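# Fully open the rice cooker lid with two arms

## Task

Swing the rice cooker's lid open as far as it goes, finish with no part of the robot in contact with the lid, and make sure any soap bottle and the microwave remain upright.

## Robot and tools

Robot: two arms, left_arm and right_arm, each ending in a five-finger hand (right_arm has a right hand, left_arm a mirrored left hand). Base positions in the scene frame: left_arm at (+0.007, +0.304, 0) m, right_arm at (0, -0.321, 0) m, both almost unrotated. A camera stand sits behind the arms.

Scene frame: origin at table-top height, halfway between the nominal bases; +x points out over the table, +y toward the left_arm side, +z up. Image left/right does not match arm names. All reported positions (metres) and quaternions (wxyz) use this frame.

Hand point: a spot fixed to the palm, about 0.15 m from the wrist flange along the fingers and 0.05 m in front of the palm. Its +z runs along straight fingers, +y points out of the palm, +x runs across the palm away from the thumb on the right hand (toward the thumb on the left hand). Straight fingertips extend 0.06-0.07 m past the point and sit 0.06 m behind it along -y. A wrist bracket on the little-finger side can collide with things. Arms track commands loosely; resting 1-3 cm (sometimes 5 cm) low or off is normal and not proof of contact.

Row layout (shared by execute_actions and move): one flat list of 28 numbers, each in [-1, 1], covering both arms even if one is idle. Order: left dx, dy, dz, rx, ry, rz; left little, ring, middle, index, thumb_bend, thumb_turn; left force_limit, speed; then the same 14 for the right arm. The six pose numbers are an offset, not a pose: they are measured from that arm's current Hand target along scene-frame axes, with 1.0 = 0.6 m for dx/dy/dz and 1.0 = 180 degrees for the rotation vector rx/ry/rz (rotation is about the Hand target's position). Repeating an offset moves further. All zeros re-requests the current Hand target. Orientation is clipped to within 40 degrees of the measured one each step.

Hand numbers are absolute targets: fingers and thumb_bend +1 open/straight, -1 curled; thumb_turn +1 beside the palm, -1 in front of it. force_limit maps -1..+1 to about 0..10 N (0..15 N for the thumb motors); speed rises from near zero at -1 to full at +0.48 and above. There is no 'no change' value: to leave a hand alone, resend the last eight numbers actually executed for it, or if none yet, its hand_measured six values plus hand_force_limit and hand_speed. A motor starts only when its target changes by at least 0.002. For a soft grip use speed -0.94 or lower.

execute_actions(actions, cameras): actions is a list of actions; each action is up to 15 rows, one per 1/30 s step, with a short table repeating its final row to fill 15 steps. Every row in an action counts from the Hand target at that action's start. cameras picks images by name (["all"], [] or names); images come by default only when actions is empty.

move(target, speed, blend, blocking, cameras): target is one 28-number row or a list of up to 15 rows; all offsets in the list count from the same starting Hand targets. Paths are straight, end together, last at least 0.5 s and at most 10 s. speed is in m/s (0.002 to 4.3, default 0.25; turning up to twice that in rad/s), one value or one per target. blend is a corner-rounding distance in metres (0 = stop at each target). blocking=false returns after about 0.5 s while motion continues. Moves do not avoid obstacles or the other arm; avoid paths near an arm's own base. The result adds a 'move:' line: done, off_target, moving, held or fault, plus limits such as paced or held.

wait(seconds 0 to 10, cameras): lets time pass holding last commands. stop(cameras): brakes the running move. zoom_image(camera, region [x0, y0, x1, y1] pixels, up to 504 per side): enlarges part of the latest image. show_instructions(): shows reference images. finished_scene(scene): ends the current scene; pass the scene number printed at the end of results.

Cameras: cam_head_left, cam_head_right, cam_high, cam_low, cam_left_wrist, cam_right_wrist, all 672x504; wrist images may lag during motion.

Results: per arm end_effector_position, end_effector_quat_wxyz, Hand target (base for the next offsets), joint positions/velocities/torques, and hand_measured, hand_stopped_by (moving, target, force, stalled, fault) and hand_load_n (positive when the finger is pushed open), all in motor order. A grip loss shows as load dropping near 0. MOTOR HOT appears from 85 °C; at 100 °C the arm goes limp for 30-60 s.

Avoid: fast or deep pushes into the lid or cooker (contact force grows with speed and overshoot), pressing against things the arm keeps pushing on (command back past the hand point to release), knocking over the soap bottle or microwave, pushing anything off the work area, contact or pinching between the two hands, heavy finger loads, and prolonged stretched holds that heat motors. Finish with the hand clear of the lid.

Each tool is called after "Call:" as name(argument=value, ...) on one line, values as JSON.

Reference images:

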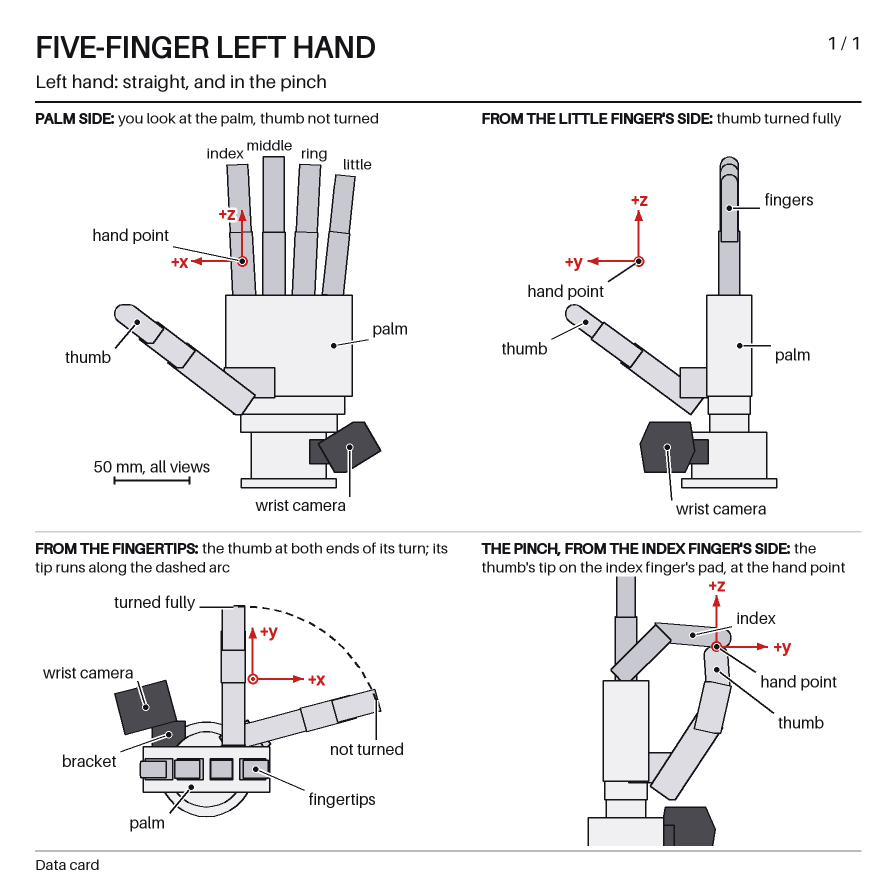

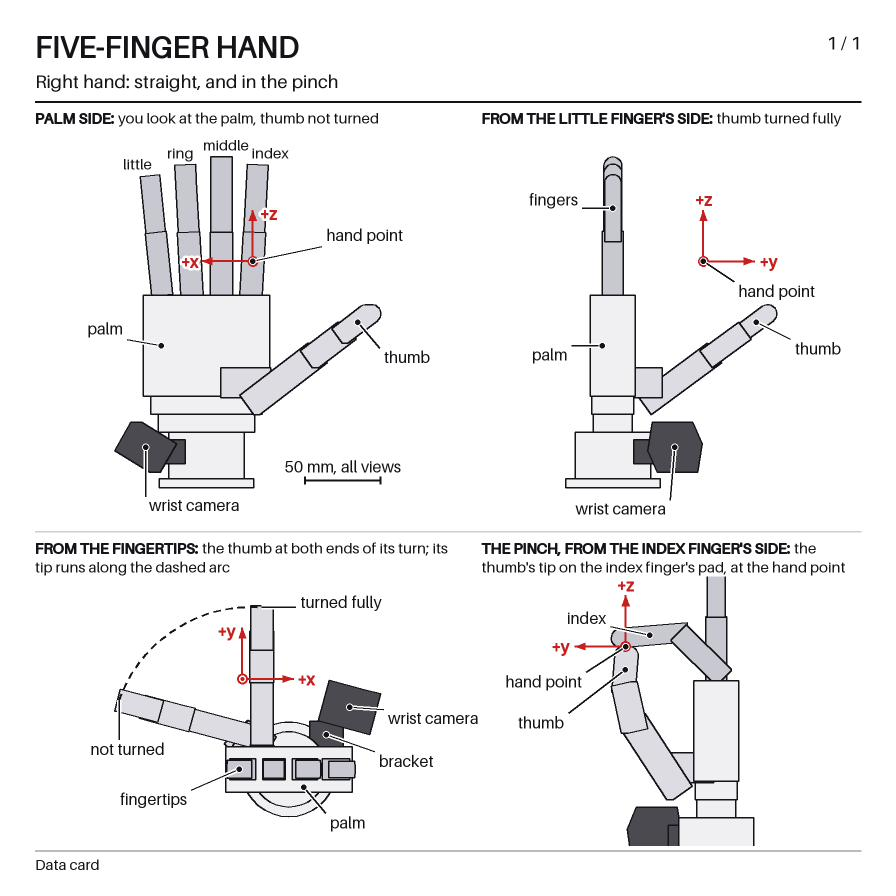

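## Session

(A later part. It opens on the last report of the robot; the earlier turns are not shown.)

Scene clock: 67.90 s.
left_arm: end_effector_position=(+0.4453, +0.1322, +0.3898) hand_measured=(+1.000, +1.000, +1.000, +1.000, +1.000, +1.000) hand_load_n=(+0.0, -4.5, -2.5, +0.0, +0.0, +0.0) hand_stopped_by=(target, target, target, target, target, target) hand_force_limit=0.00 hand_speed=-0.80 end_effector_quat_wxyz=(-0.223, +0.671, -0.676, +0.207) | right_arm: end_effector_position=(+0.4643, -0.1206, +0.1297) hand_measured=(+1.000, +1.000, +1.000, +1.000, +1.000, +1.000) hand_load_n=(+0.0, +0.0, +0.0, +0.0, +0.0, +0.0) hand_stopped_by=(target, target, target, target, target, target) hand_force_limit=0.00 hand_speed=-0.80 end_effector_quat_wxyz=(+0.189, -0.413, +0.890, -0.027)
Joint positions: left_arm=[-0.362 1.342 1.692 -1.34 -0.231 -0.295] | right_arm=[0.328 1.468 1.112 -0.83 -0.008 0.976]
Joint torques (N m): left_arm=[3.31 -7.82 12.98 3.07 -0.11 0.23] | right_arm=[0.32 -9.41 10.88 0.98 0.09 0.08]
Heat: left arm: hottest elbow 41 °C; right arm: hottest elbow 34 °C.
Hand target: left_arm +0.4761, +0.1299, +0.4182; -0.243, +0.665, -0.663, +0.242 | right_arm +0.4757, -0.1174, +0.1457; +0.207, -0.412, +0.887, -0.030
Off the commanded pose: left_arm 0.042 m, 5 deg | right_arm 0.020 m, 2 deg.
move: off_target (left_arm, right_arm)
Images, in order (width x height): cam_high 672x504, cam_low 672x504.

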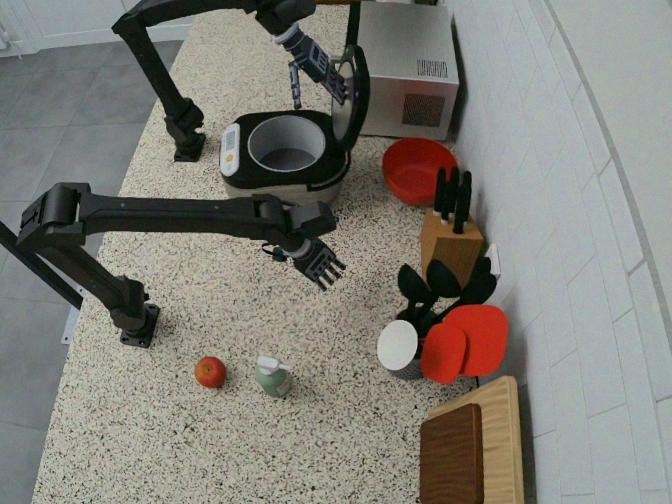

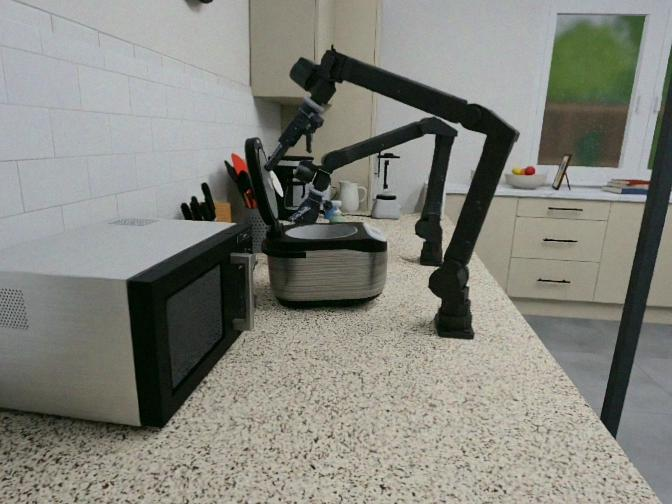

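Call:
move(target=[-0.2,0.0,0.05,0.0,0.0,0,1,1,1,1,1,1,0,-0.8,0,0,0,0,0,0,1,1,1,1,1,1,0,-0.8], speed=0.2, cameras=["cam_head_left","cam_low","cam_high"])

Call:
zoom_image(camera="cam_low", region=[240, 100, 400, 260])

Scene clock: 70.77 s.
left_arm: end_effector_position=(+0.3594, +0.1347, +0.4527) hand_measured=(+1.000, +1.000, +1.000, +1.000, +1.000, +1.000) hand_load_n=(+0.0, +0.0, +0.0, +0.0, +0.0, +0.0) hand_stopped_by=(target, target, target, target, target, target) hand_force_limit=0.00 hand_speed=-0.80 end_effector_quat_wxyz=(-0.247, +0.666, -0.660, +0.246) | right_arm: end_effector_position=(+0.4643, -0.1206, +0.1297) hand_measured=(+1.000, +1.000, +1.000, +1.000, +1.000, +1.000) hand_load_n=(+0.0, +0.0, +0.0, +0.0, +0.0, +0.0) hand_stopped_by=(target, target, target, target, target, target) hand_force_limit=0.00 hand_speed=-0.80 end_effector_quat_wxyz=(+0.189, -0.413, +0.890, -0.027)
Joint positions: left_arm=[-0.465 1.151 1.683 -1.448 -0.307 -0.378] | right_arm=[0.328 1.468 1.112 -0.83 -0.008 0.976]
Joint torques (N m): left_arm=[0.32 -6.42 6.27 1.29 -0.33 -0.06] | right_arm=[0.26 -9.41 10.88 0.99 0.09 0.09]
Heat: left arm: hottest elbow 41 °C; right arm: hottest elbow 34 °C.
Hand target: left_arm +0.3561, +0.1298, +0.4481; -0.243, +0.665, -0.663, +0.242 | right_arm +0.4757, -0.1174, +0.1457; +0.207, -0.412, +0.887, -0.030
Off the commanded pose: left_arm 0.007 m, 1 deg | right_arm 0.020 m, 2 deg.
move: off_target (right_arm)
Images, in order (width x height): cam_head_left 672x504, cam_high 672x504, cam_low 672x504.

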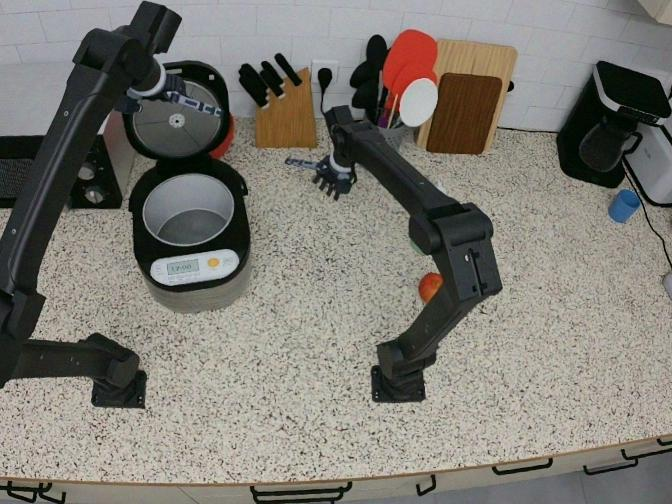

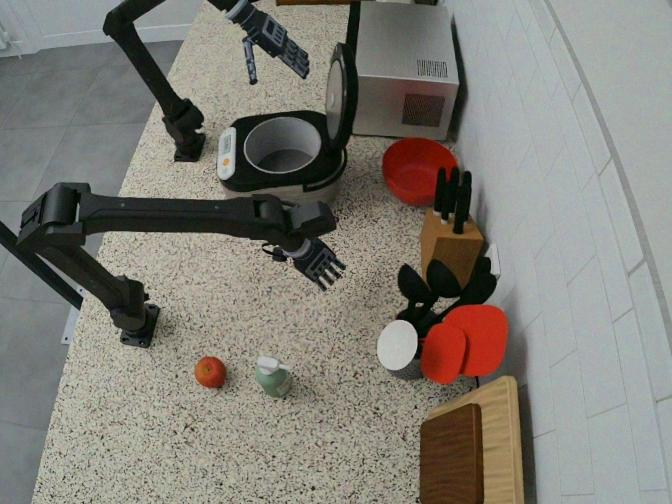

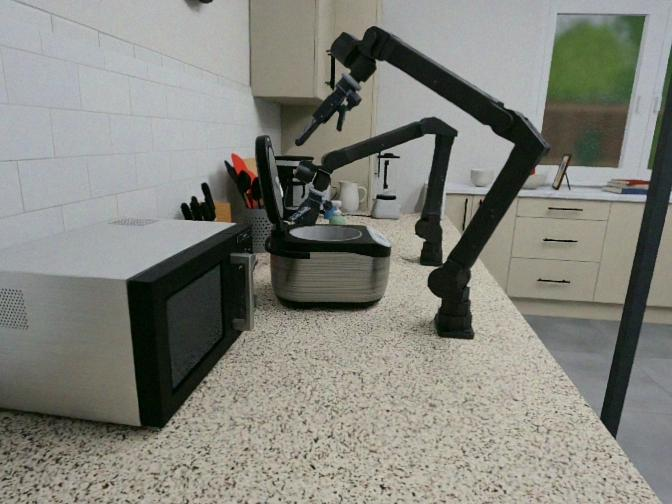

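Scaled by 3.150 from the camera's 672x504 image, which has a finer 960x720 frame.

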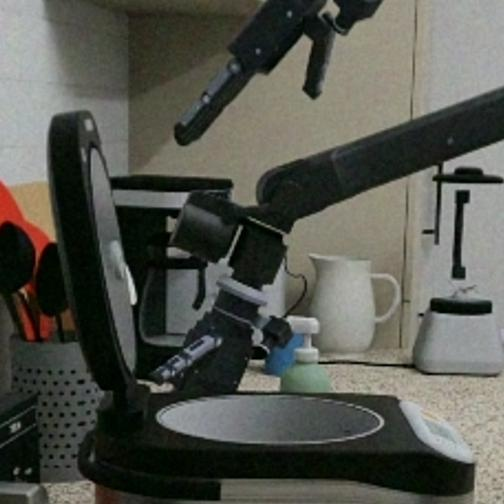

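Call:
finished_scene(scene=1)

The scene is finished: the task was done.


## Next scene

The same job, from a new start.

Reference images:

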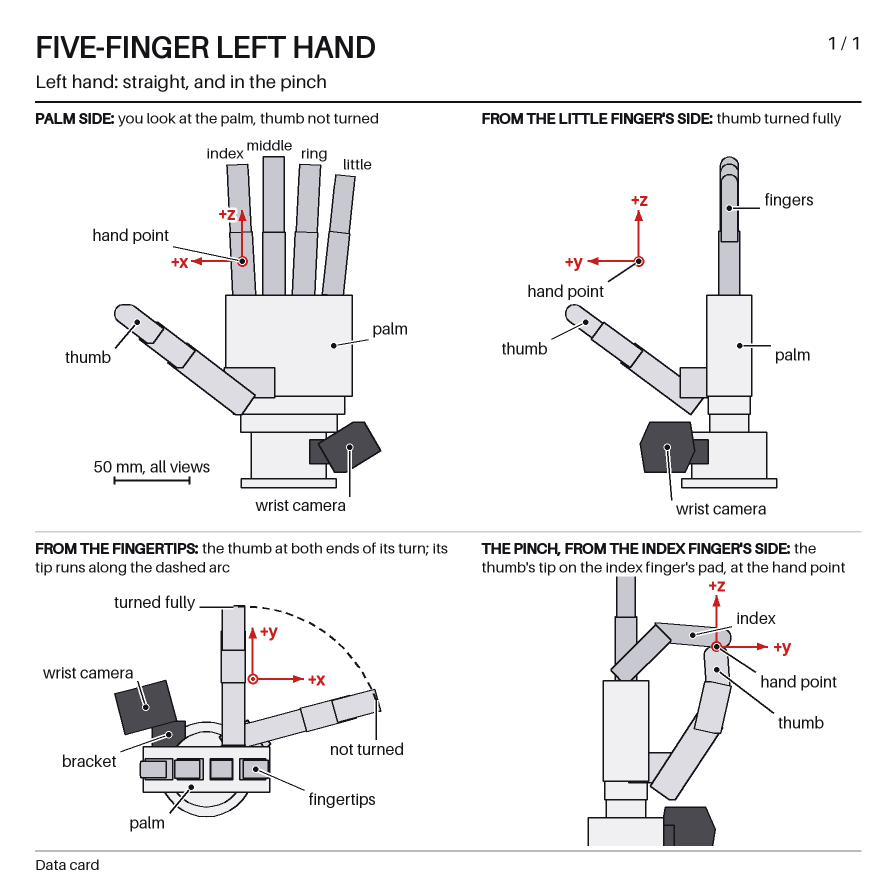

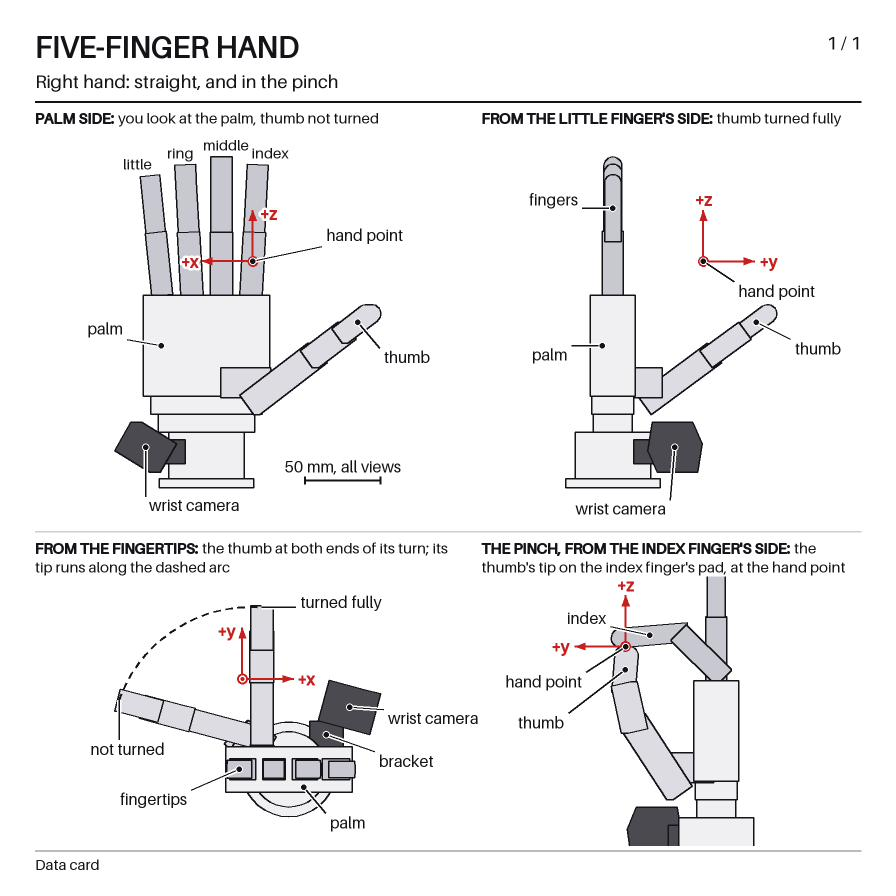

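Call:
execute_actions(actions=[])

Call:
zoom_image(camera="cam_low", region=[200, 100, 460, 360])

Scene clock: 0.00 s.
left_arm: end_effector_position=(+0.1265, +0.4667, +0.2036) hand_measured=(+1.000, +1.000, +1.000, +1.000, +1.000, +1.000) hand_load_n=(+0.0, +0.0, +0.0, +0.0, +0.0, +0.0) hand_stopped_by=(target, target, target, target, target, target) hand_force_limit=0.00 hand_speed=-0.80 end_effector_quat_wxyz=(+0.046, +0.010, +0.983, +0.176) | right_arm: end_effector_position=(+0.3762, -0.1180, +0.3476) hand_measured=(+1.000, +1.000, +1.000, +1.000, +1.000, +1.000) hand_load_n=(+0.0, +0.0, +0.0, +0.0, +0.0, +0.0) hand_stopped_by=(target, target, target, target, target, target) hand_force_limit=0.00 hand_speed=-0.80 end_effector_quat_wxyz=(+0.661, -0.641, +0.135, -0.366)
Joint positions: left_arm=[0.293 0.582 0.697 -1.489 -0.31 1.906] | right_arm=[0.225 0.812 0.602 0.394 -0.681 -0.181]
Joint velocities: within noise
Joint torques (N m): no reading
Heat: left arm: hottest elbow 32 °C; right arm: hottest waist 31 °C.
Hand target: left_arm +0.1321, +0.4684, +0.2153; +0.060, +0.008, +0.982, +0.180 | right_arm +0.3790, -0.1175, +0.3690; +0.666, -0.631, +0.123, -0.378
camera_calibration:
cam_left_wrist: T_world_to_cam=[[-0.2486, -0.912462, -0.324977, 0.516676], [-0.873448, 0.0661613, 0.482401, -0.0182761], [-0.418672, 0.403776, -0.813436, 0.141429], [0, 0, 0, 1]] pos_world=[0.171695, 0.415551, 0.291768]
cam_right_wrist: T_world_to_cam=[[0.487086, -0.311371, -0.815963, 0.0592061], [-0.832385, 0.117287, -0.541645, 0.513212], [0.264354, 0.943023, -0.202052, 0.1956], [0, 0, 0, 1]] pos_world=[0.346644, -0.226213, 0.36581]

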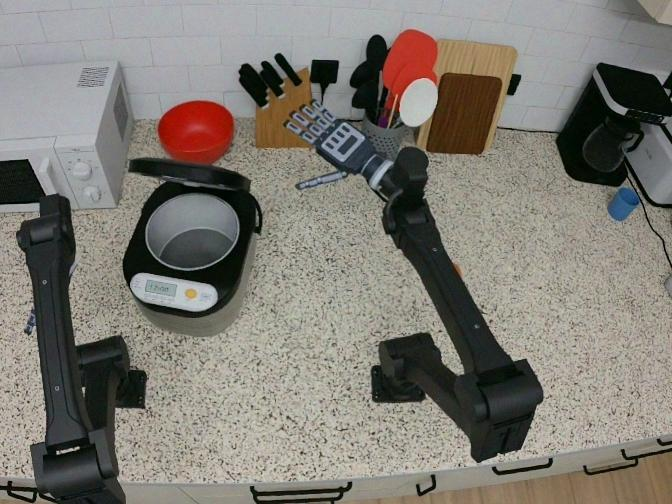

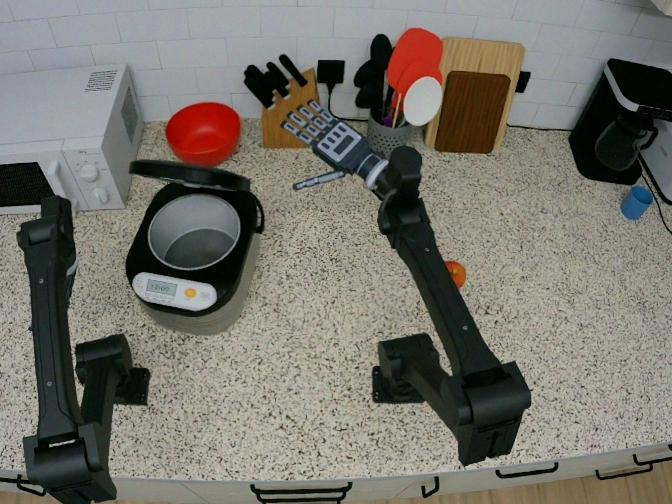

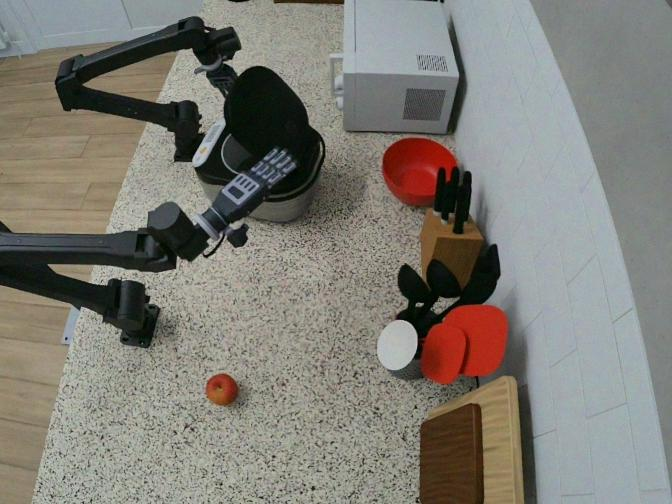

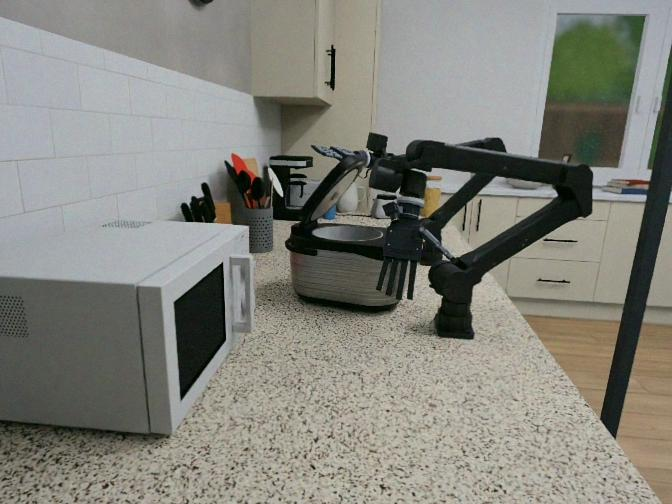

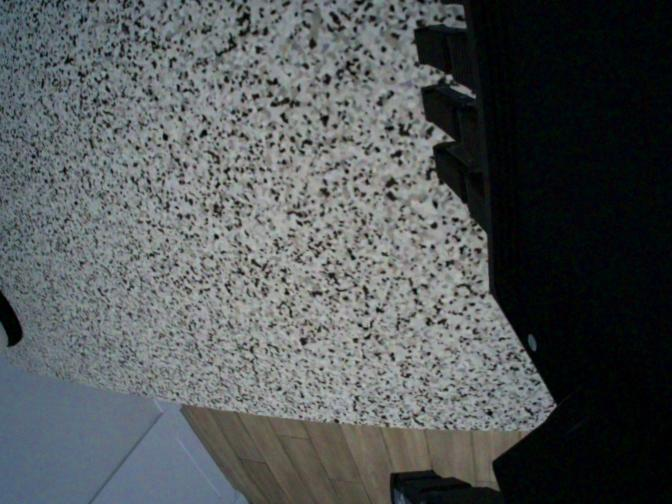

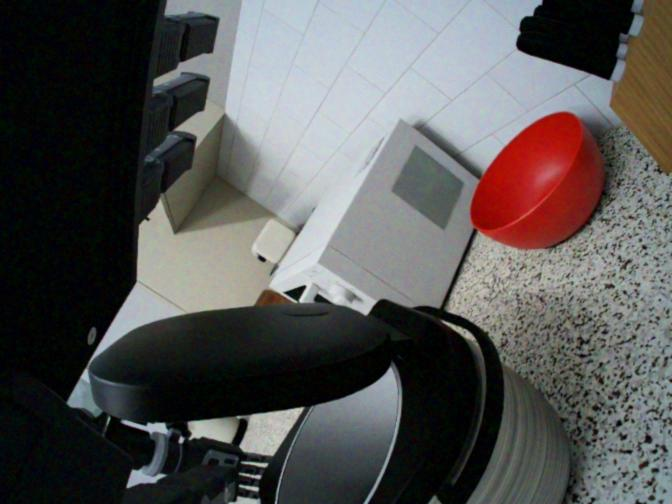

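Scaled by 1.938 from the camera's 672x504 image, which has a finer 960x720 frame.

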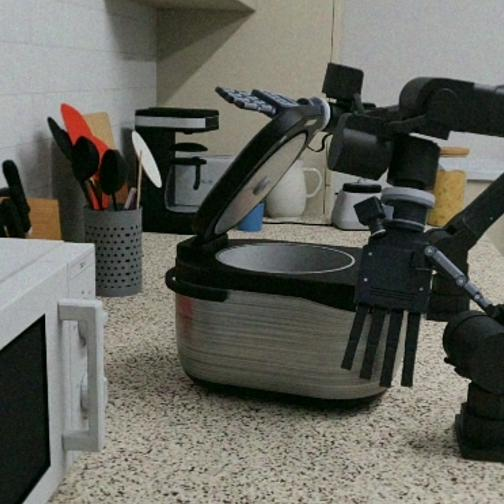

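Call:
move(target=[[0.013,-0.181,0.241,-0.17,-0.12,0.185,-1,-1,-1,-1,1,1,0,-0.3,-0.067,-0.167,0,0,0,0,1,1,1,1,1,1,0,-0.8],[0.0465,-0.564,0.183,-0.349,-0.238,0.371,-1,-1,-1,-1,1,1,0,-0.3,-0.067,-0.167,0,0,0,0,1,1,1,1,1,1,0,-0.8],[0.175,-0.606,0.083,-0.349,-0.238,0.371,-1,-1,-1,-1,1,1,0,-0.3,-0.067,-0.167,0,0,0,0,1,1,1,1,1,1,0,-0.8]], speed=[0.3,0.3,0.15], blend=[0.05,0.02,0], cameras=["cam_head_left","cam_low","cam_high"])

Call:
zoom_image(camera="cam_low", region=[240, 100, 440, 300])

Scene clock: 16.00 s.
left_arm: end_effector_position=(+0.2316, +0.1047, +0.2672) hand_measured=(-1.000, -1.000, -1.000, -1.000, +1.000, +1.000) hand_load_n=(+0.0, +0.0, +0.0, +0.0, +0.0, +0.0) hand_stopped_by=(target, target, target, target, target, target) hand_force_limit=0.00 hand_speed=-0.30 end_effector_quat_wxyz=(+0.269, -0.582, +0.696, -0.324) | right_arm: end_effector_position=(+0.3399, -0.2158, +0.3620) hand_measured=(+1.000, +1.000, +1.000, +1.000, +1.000, +1.000) hand_load_n=(+0.0, +0.0, +0.0, +0.0, +0.5, +0.0) hand_stopped_by=(target, target, target, target, target, target) hand_force_limit=0.00 hand_speed=-0.80 end_effector_quat_wxyz=(+0.666, -0.635, +0.130, -0.369)
Joint positions: left_arm=[-0.874 0.675 0.868 -1.029 -0.515 -0.503] | right_arm=[-0.193 0.702 0.556 0.497 -1.086 0.01]
Joint torques (N m): left_arm=[3.14 -0.09 7.34 2.35 -0.13 0.15] | right_arm=[-0.26 -1.61 9.51 1.99 0.26 0.15]
Heat: left arm: hottest elbow 34 °C; right arm: hottest elbow 31 °C.
Hand target: left_arm +0.2372, +0.1048, +0.2652; +0.271, -0.583, +0.694, -0.323 | right_arm +0.3389, -0.2177, +0.3690; +0.666, -0.631, +0.123, -0.378
Off the commanded pose: left_arm 0.006 m, 0 deg | right_arm 0.007 m, 1 deg.
move: done
Images, in order (width x height): cam_head_left 672x504, cam_high 672x504, cam_low 672x504.

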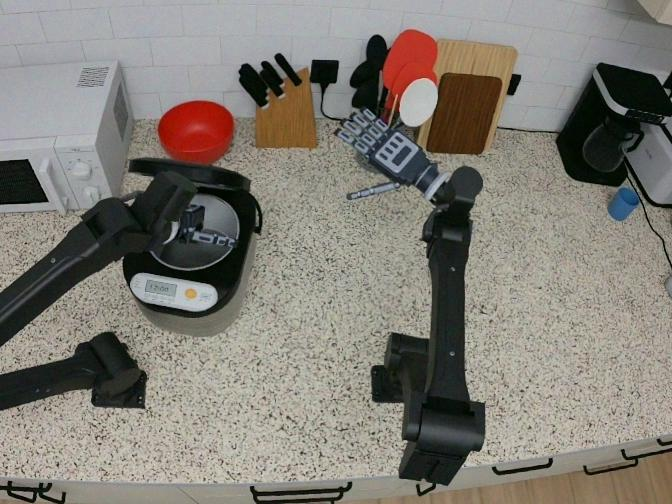

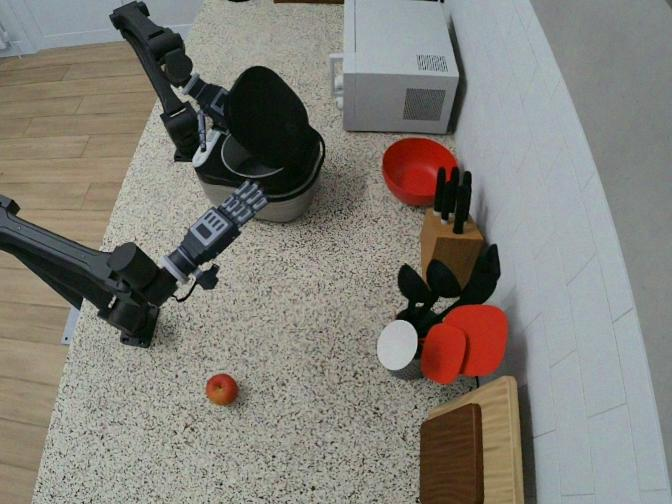

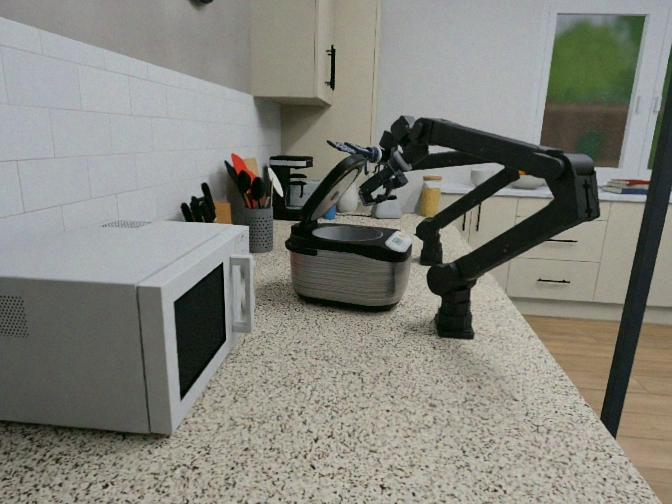

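Scaled by 2.520 from the camera's 672x504 image, which has a finer 960x720 frame.

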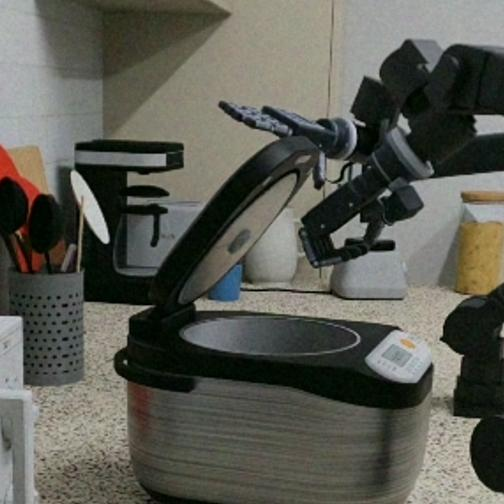

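Call:
move(target=[[0.18,-0.025,0.141,0.0048,0.0274,0,-1,-1,-1,-1,1,1,0,-0.3,0,0,0,0,0,0,1,1,1,1,1,1,0,-0.8],[0.28,-0.041,0.175,0.0048,0.0274,0,-1,-1,-1,-1,1,1,0,-0.3,0,0,0,0,0,0,1,1,1,1,1,1,0,-0.8]], speed=[0.12,0.1], blend=[0.03,0], cameras=["cam_low","cam_high"])

Call:
zoom_image(camera="cam_low", region=[240, 100, 440, 300])

Scene clock: 20.90 s.
left_arm: end_effector_position=(+0.3842, +0.0823, +0.3355) hand_measured=(-1.000, -1.000, -1.000, -1.000, +1.000, +1.000) hand_load_n=(+0.0, +0.0, +0.0, +0.0, +0.0, +0.0) hand_stopped_by=(target, target, target, target, target, target) hand_force_limit=0.00 hand_speed=-0.30 end_effector_quat_wxyz=(+0.231, -0.598, +0.720, -0.265) | right_arm: end_effector_position=(+0.3399, -0.2158, +0.3620) hand_measured=(+1.000, +1.000, +1.000, +1.000, +1.000, +1.000) hand_load_n=(+0.0, +0.0, +0.0, +0.0, +0.0, -0.5) hand_stopped_by=(target, target, target, target, target, target) hand_force_limit=0.00 hand_speed=-0.80 end_effector_quat_wxyz=(+0.666, -0.635, +0.130, -0.369)
Joint positions: left_arm=[-0.529 1.15 1.349 -1.087 -0.244 -0.266] | right_arm=[-0.193 0.702 0.556 0.497 -1.086 0.01]
Joint torques (N m): left_arm=[3.66 -6.89 13.33 1.96 -0.08 0.21] | right_arm=[-0.26 -1.73 9.5 1.95 0.27 0.15]
Heat: left arm: hottest elbow 35 °C; right arm: hottest elbow 31 °C.
Hand target: left_arm +0.4051, +0.0801, +0.3699; +0.245, -0.595, +0.708, -0.293 | right_arm +0.3389, -0.2177, +0.3690; +0.666, -0.631, +0.123, -0.378
Off the commanded pose: left_arm 0.041 m, 4 deg | right_arm 0.007 m, 1 deg.
move: off_target (left_arm)
Images, in order (width x height): cam_high 672x504, cam_low 672x504.

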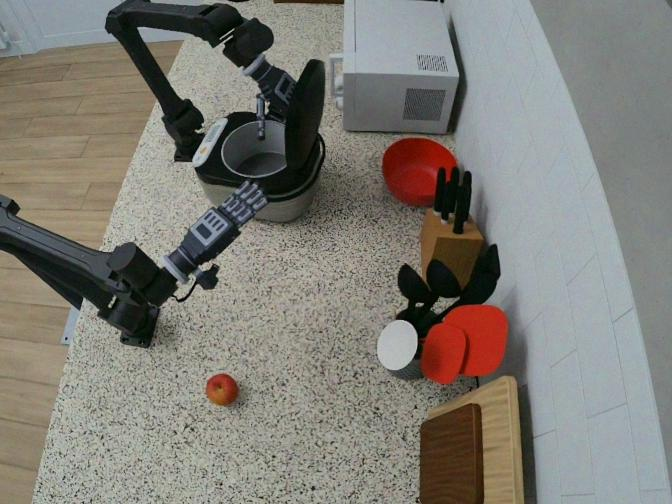

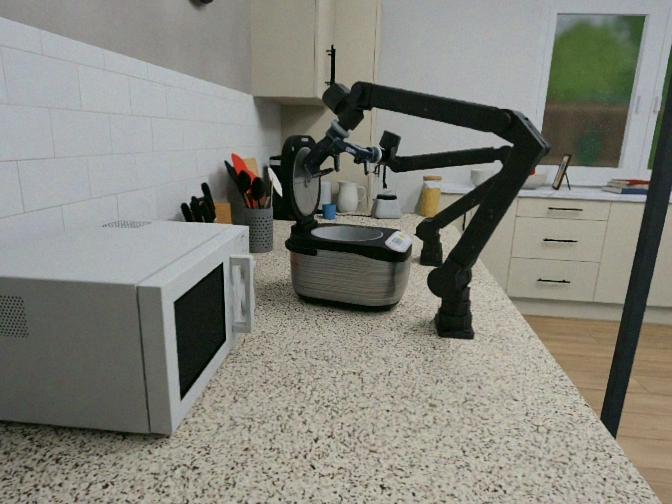

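Scaled by 2.520 from the camera's 672x504 image, which has a finer 960x720 frame.

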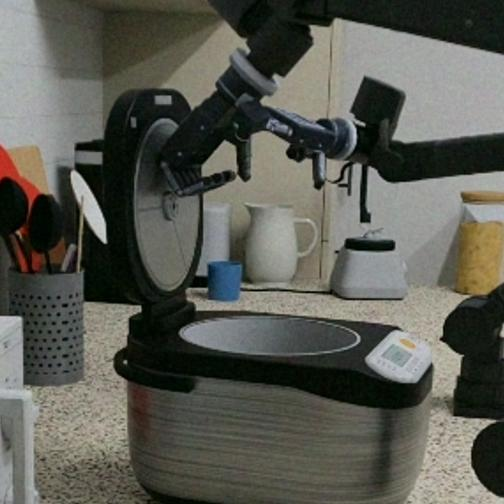

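Call:
move(target=[0.032,-0.006,0,0,0,0,-1,-1,-1,-1,1,1,0,-0.3,0,0,0,0,0,0,1,1,1,1,1,1,0,-0.8], speed=0.06, cameras=["cam_low","cam_high"])

Call:
zoom_image(camera="cam_low", region=[240, 100, 440, 300])

Scene clock: 23.17 s.
left_arm: end_effector_position=(+0.4003, +0.0796, +0.3352) hand_measured=(-1.000, -1.000, -1.000, -1.000, +1.000, +1.000) hand_load_n=(+0.0, +0.0, +0.0, +0.0, +0.0, +0.0) hand_stopped_by=(target, target, target, target, target, target) hand_force_limit=0.00 hand_speed=-0.30 end_effector_quat_wxyz=(+0.229, -0.598, +0.722, -0.261) | right_arm: end_effector_position=(+0.3399, -0.2158, +0.3620) hand_measured=(+1.000, +1.000, +1.000, +1.000, +1.000, +1.000) hand_load_n=(+0.0, +0.0, +0.0, +0.0, +0.0, -0.5) hand_stopped_by=(target, target, target, target, target, target) hand_force_limit=0.00 hand_speed=-0.80 end_effector_quat_wxyz=(+0.666, -0.635, +0.130, -0.369)
Joint positions: left_arm=[-0.512 1.196 1.387 -1.087 -0.233 -0.252] | right_arm=[-0.193 0.702 0.556 0.497 -1.086 0.01]
Joint torques (N m): left_arm=[3.37 -7.59 13.12 2.43 -0.08 0.19] | right_arm=[-0.21 -1.67 9.51 1.98 0.26 0.16]
Heat: left arm: hottest elbow 36 °C; right arm: hottest elbow 31 °C.
Hand target: left_arm +0.4243, +0.0766, +0.3701; +0.245, -0.595, +0.707, -0.293 | right_arm +0.3389, -0.2177, +0.3690; +0.666, -0.631, +0.123, -0.378
Off the commanded pose: left_arm 0.042 m, 4 deg | right_arm 0.007 m, 1 deg.
move: off_target (left_arm)
Images, in order (width x height): cam_high 672x504, cam_low 672x504.

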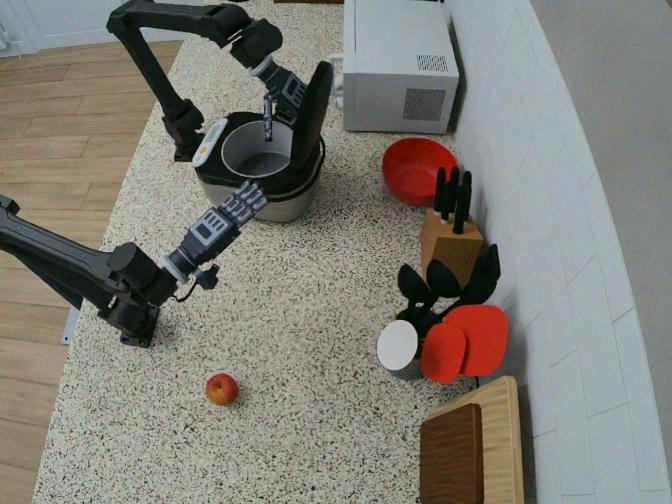

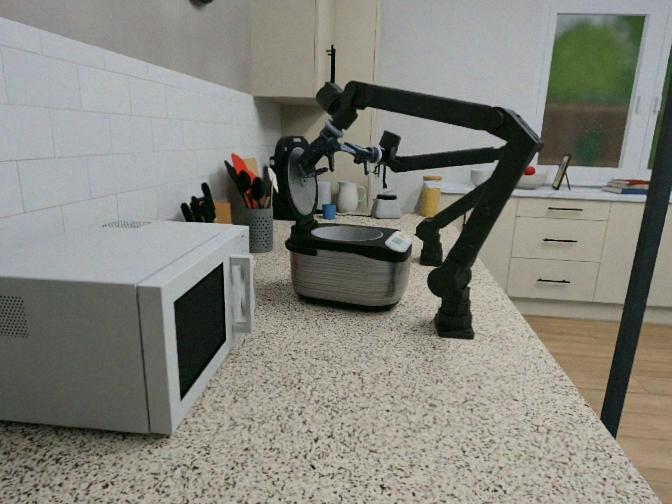

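Scaled by 2.520 from the camera's 672x504 image, which has a finer 960x720 frame.

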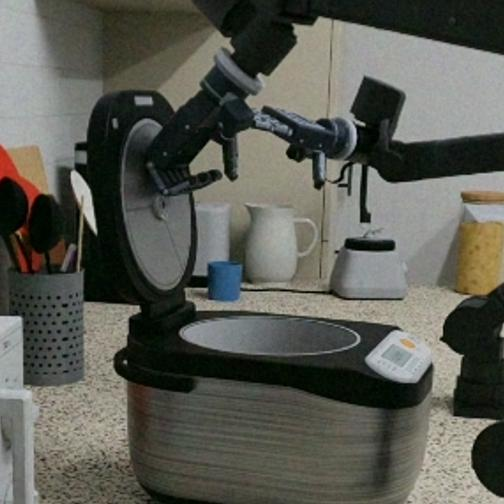

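Call:
move(target=[0.022,-0.004,0,0,0,0,-1,-1,-1,-1,1,1,0,-0.3,0,0,0,0,0,0,1,1,1,1,1,1,0,-0.8], speed=0.06, cameras=["cam_low","cam_high"])

Call:
zoom_image(camera="cam_low", region=[240, 100, 440, 300])

Scene clock: 25.67 s.
left_arm: end_effector_position=(+0.4064, +0.0782, +0.3356) hand_measured=(-1.000, -1.000, -1.000, -1.000, +1.000, +1.000) hand_load_n=(-0.5, +0.0, +0.0, +0.5, +0.0, +0.0) hand_stopped_by=(target, target, target, target, target, target) hand_force_limit=0.00 hand_speed=-0.30 end_effector_quat_wxyz=(+0.226, -0.599, +0.723, -0.260) | right_arm: end_effector_position=(+0.3399, -0.2158, +0.3620) hand_measured=(+1.000, +1.000, +1.000, +1.000, +1.000, +1.000) hand_load_n=(+0.0, +0.0, +0.0, +0.0, +0.0, -0.5) hand_stopped_by=(target, target, target, target, target, target) hand_force_limit=0.00 hand_speed=-0.80 end_effector_quat_wxyz=(+0.666, -0.635, +0.130, -0.369)
Joint positions: left_arm=[-0.505 1.213 1.402 -1.087 -0.224 -0.248] | right_arm=[-0.193 0.702 0.556 0.497 -1.086 0.01]
Joint torques (N m): left_arm=[3.78 -6.59 13.76 2.76 -0.11 0.24] | right_arm=[-0.32 -1.67 9.47 1.98 0.28 0.15]
Heat: left arm: hottest elbow 36 °C; right arm: hottest elbow 31 °C.
Hand target: left_arm +0.4375, +0.0741, +0.3700; +0.245, -0.595, +0.708, -0.293 | right_arm +0.3389, -0.2177, +0.3690; +0.666, -0.631, +0.123, -0.378
Off the commanded pose: left_arm 0.047 m, 5 deg | right_arm 0.007 m, 1 deg.
move: off_target (left_arm)
Images, in order (width x height): cam_high 672x504, cam_low 672x504.

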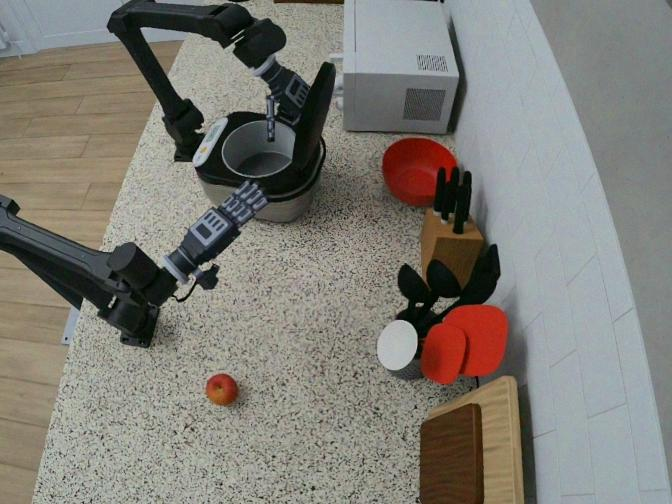

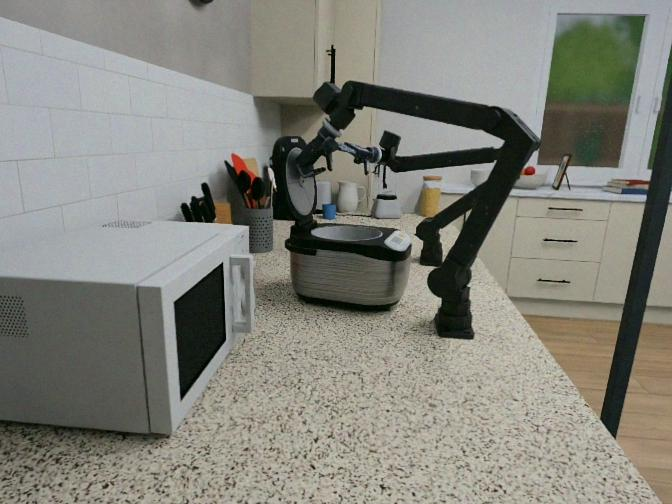

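Scaled by 2.520 from the camera's 672x504 image, which has a finer 960x720 frame.

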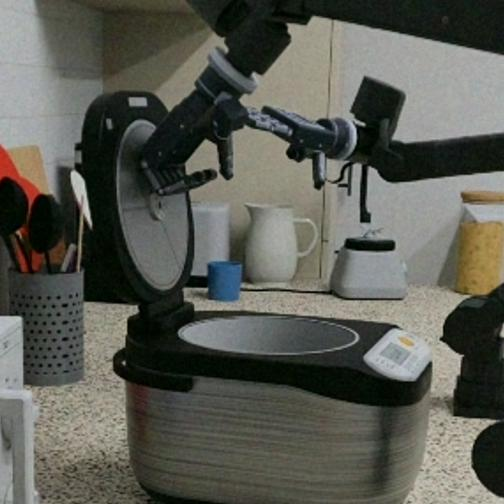

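Call:
move(target=[-0.15,0.02,0.03,0,0,0,-1,-1,-1,-1,1,1,0,-0.3,0,0,0,0,0,0,1,1,1,1,1,1,0,-0.8], speed=0.15, cameras=["cam_head_left","cam_low","cam_high"])

Call:
zoom_image(camera="cam_low", region=[240, 100, 440, 300])

Scene clock: 28.37 s.
left_arm: end_effector_position=(+0.3516, +0.0908, +0.3879) hand_measured=(-1.000, -1.000, -1.000, -1.000, +1.000, +1.000) hand_load_n=(+0.0, +0.0, +0.0, +0.0, +0.0, +0.0) hand_stopped_by=(target, target, target, target, target, target) hand_force_limit=0.00 hand_speed=-0.30 end_effector_quat_wxyz=(+0.248, -0.596, +0.706, -0.292) | right_arm: end_effector_position=(+0.3399, -0.2158, +0.3620) hand_measured=(+1.000, +1.000, +1.000, +1.000, +1.000, +1.000) hand_load_n=(+0.0, +0.0, +0.0, +0.0, +0.0, +0.0) hand_stopped_by=(target, target, target, target, target, target) hand_force_limit=0.00 hand_speed=-0.80 end_effector_quat_wxyz=(+0.666, -0.635, +0.130, -0.369)
Joint positions: left_arm=[-0.57 1.06 1.402 -1.17 -0.289 -0.298] | right_arm=[-0.193 0.702 0.556 0.497 -1.086 0.01]
Joint torques (N m): left_arm=[0.38 -6.24 7.54 1.42 -0.3 -0.09] | right_arm=[-0.32 -1.67 9.5 1.96 0.27 0.16]
Heat: left arm: hottest elbow 36 °C; right arm: hottest elbow 31 °C.
Hand target: left_arm +0.3476, +0.0861, +0.3880; +0.245, -0.595, +0.707, -0.293 | right_arm +0.3389, -0.2177, +0.3690; +0.666, -0.631, +0.123, -0.378
Off the commanded pose: left_arm 0.006 m, 0 deg | right_arm 0.007 m, 1 deg.
move: done
Images, in order (width x height): cam_head_left 672x504, cam_high 672x504, cam_low 672x504.

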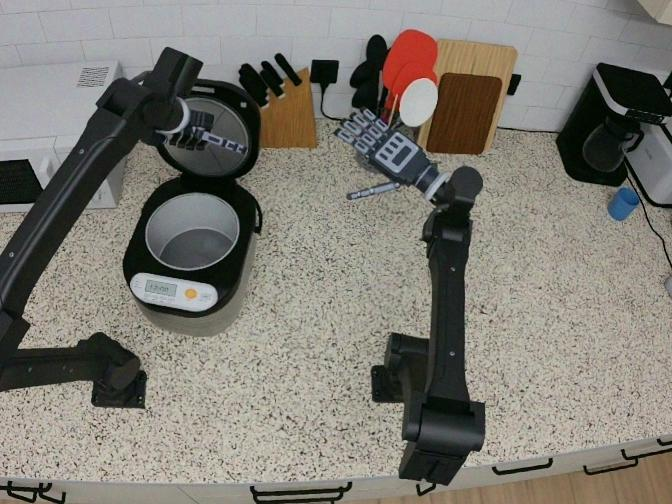

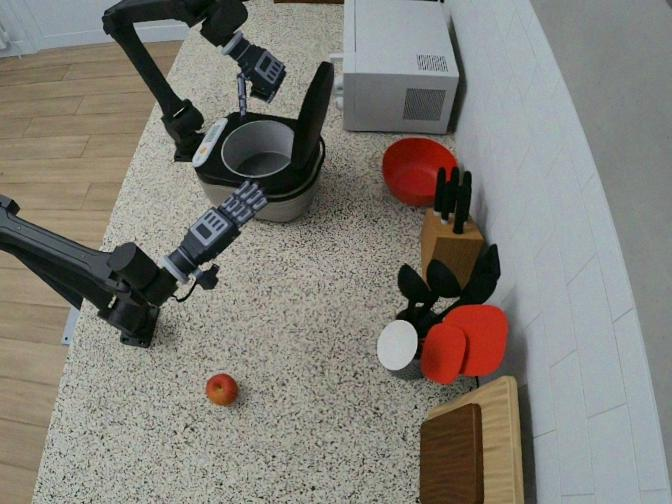

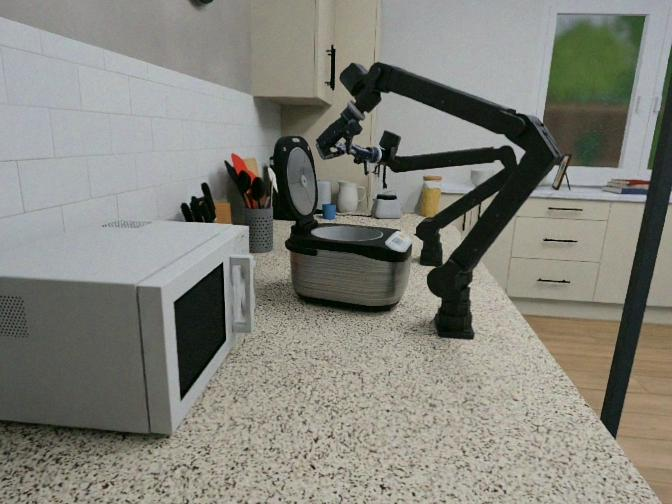

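Scaled by 2.520 from the camera's 672x504 image, which has a finer 960x720 frame.

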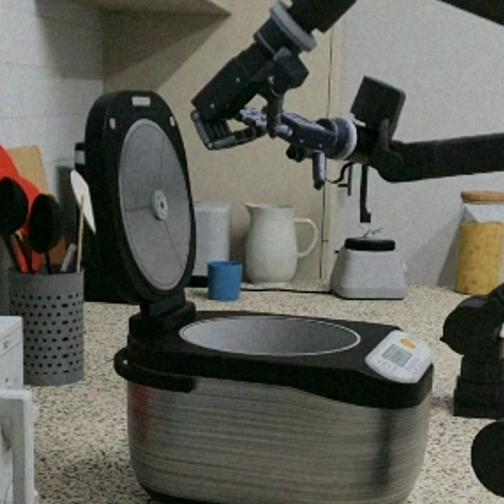

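Call:
finished_scene(scene=2)

The scene is finished: the task was done.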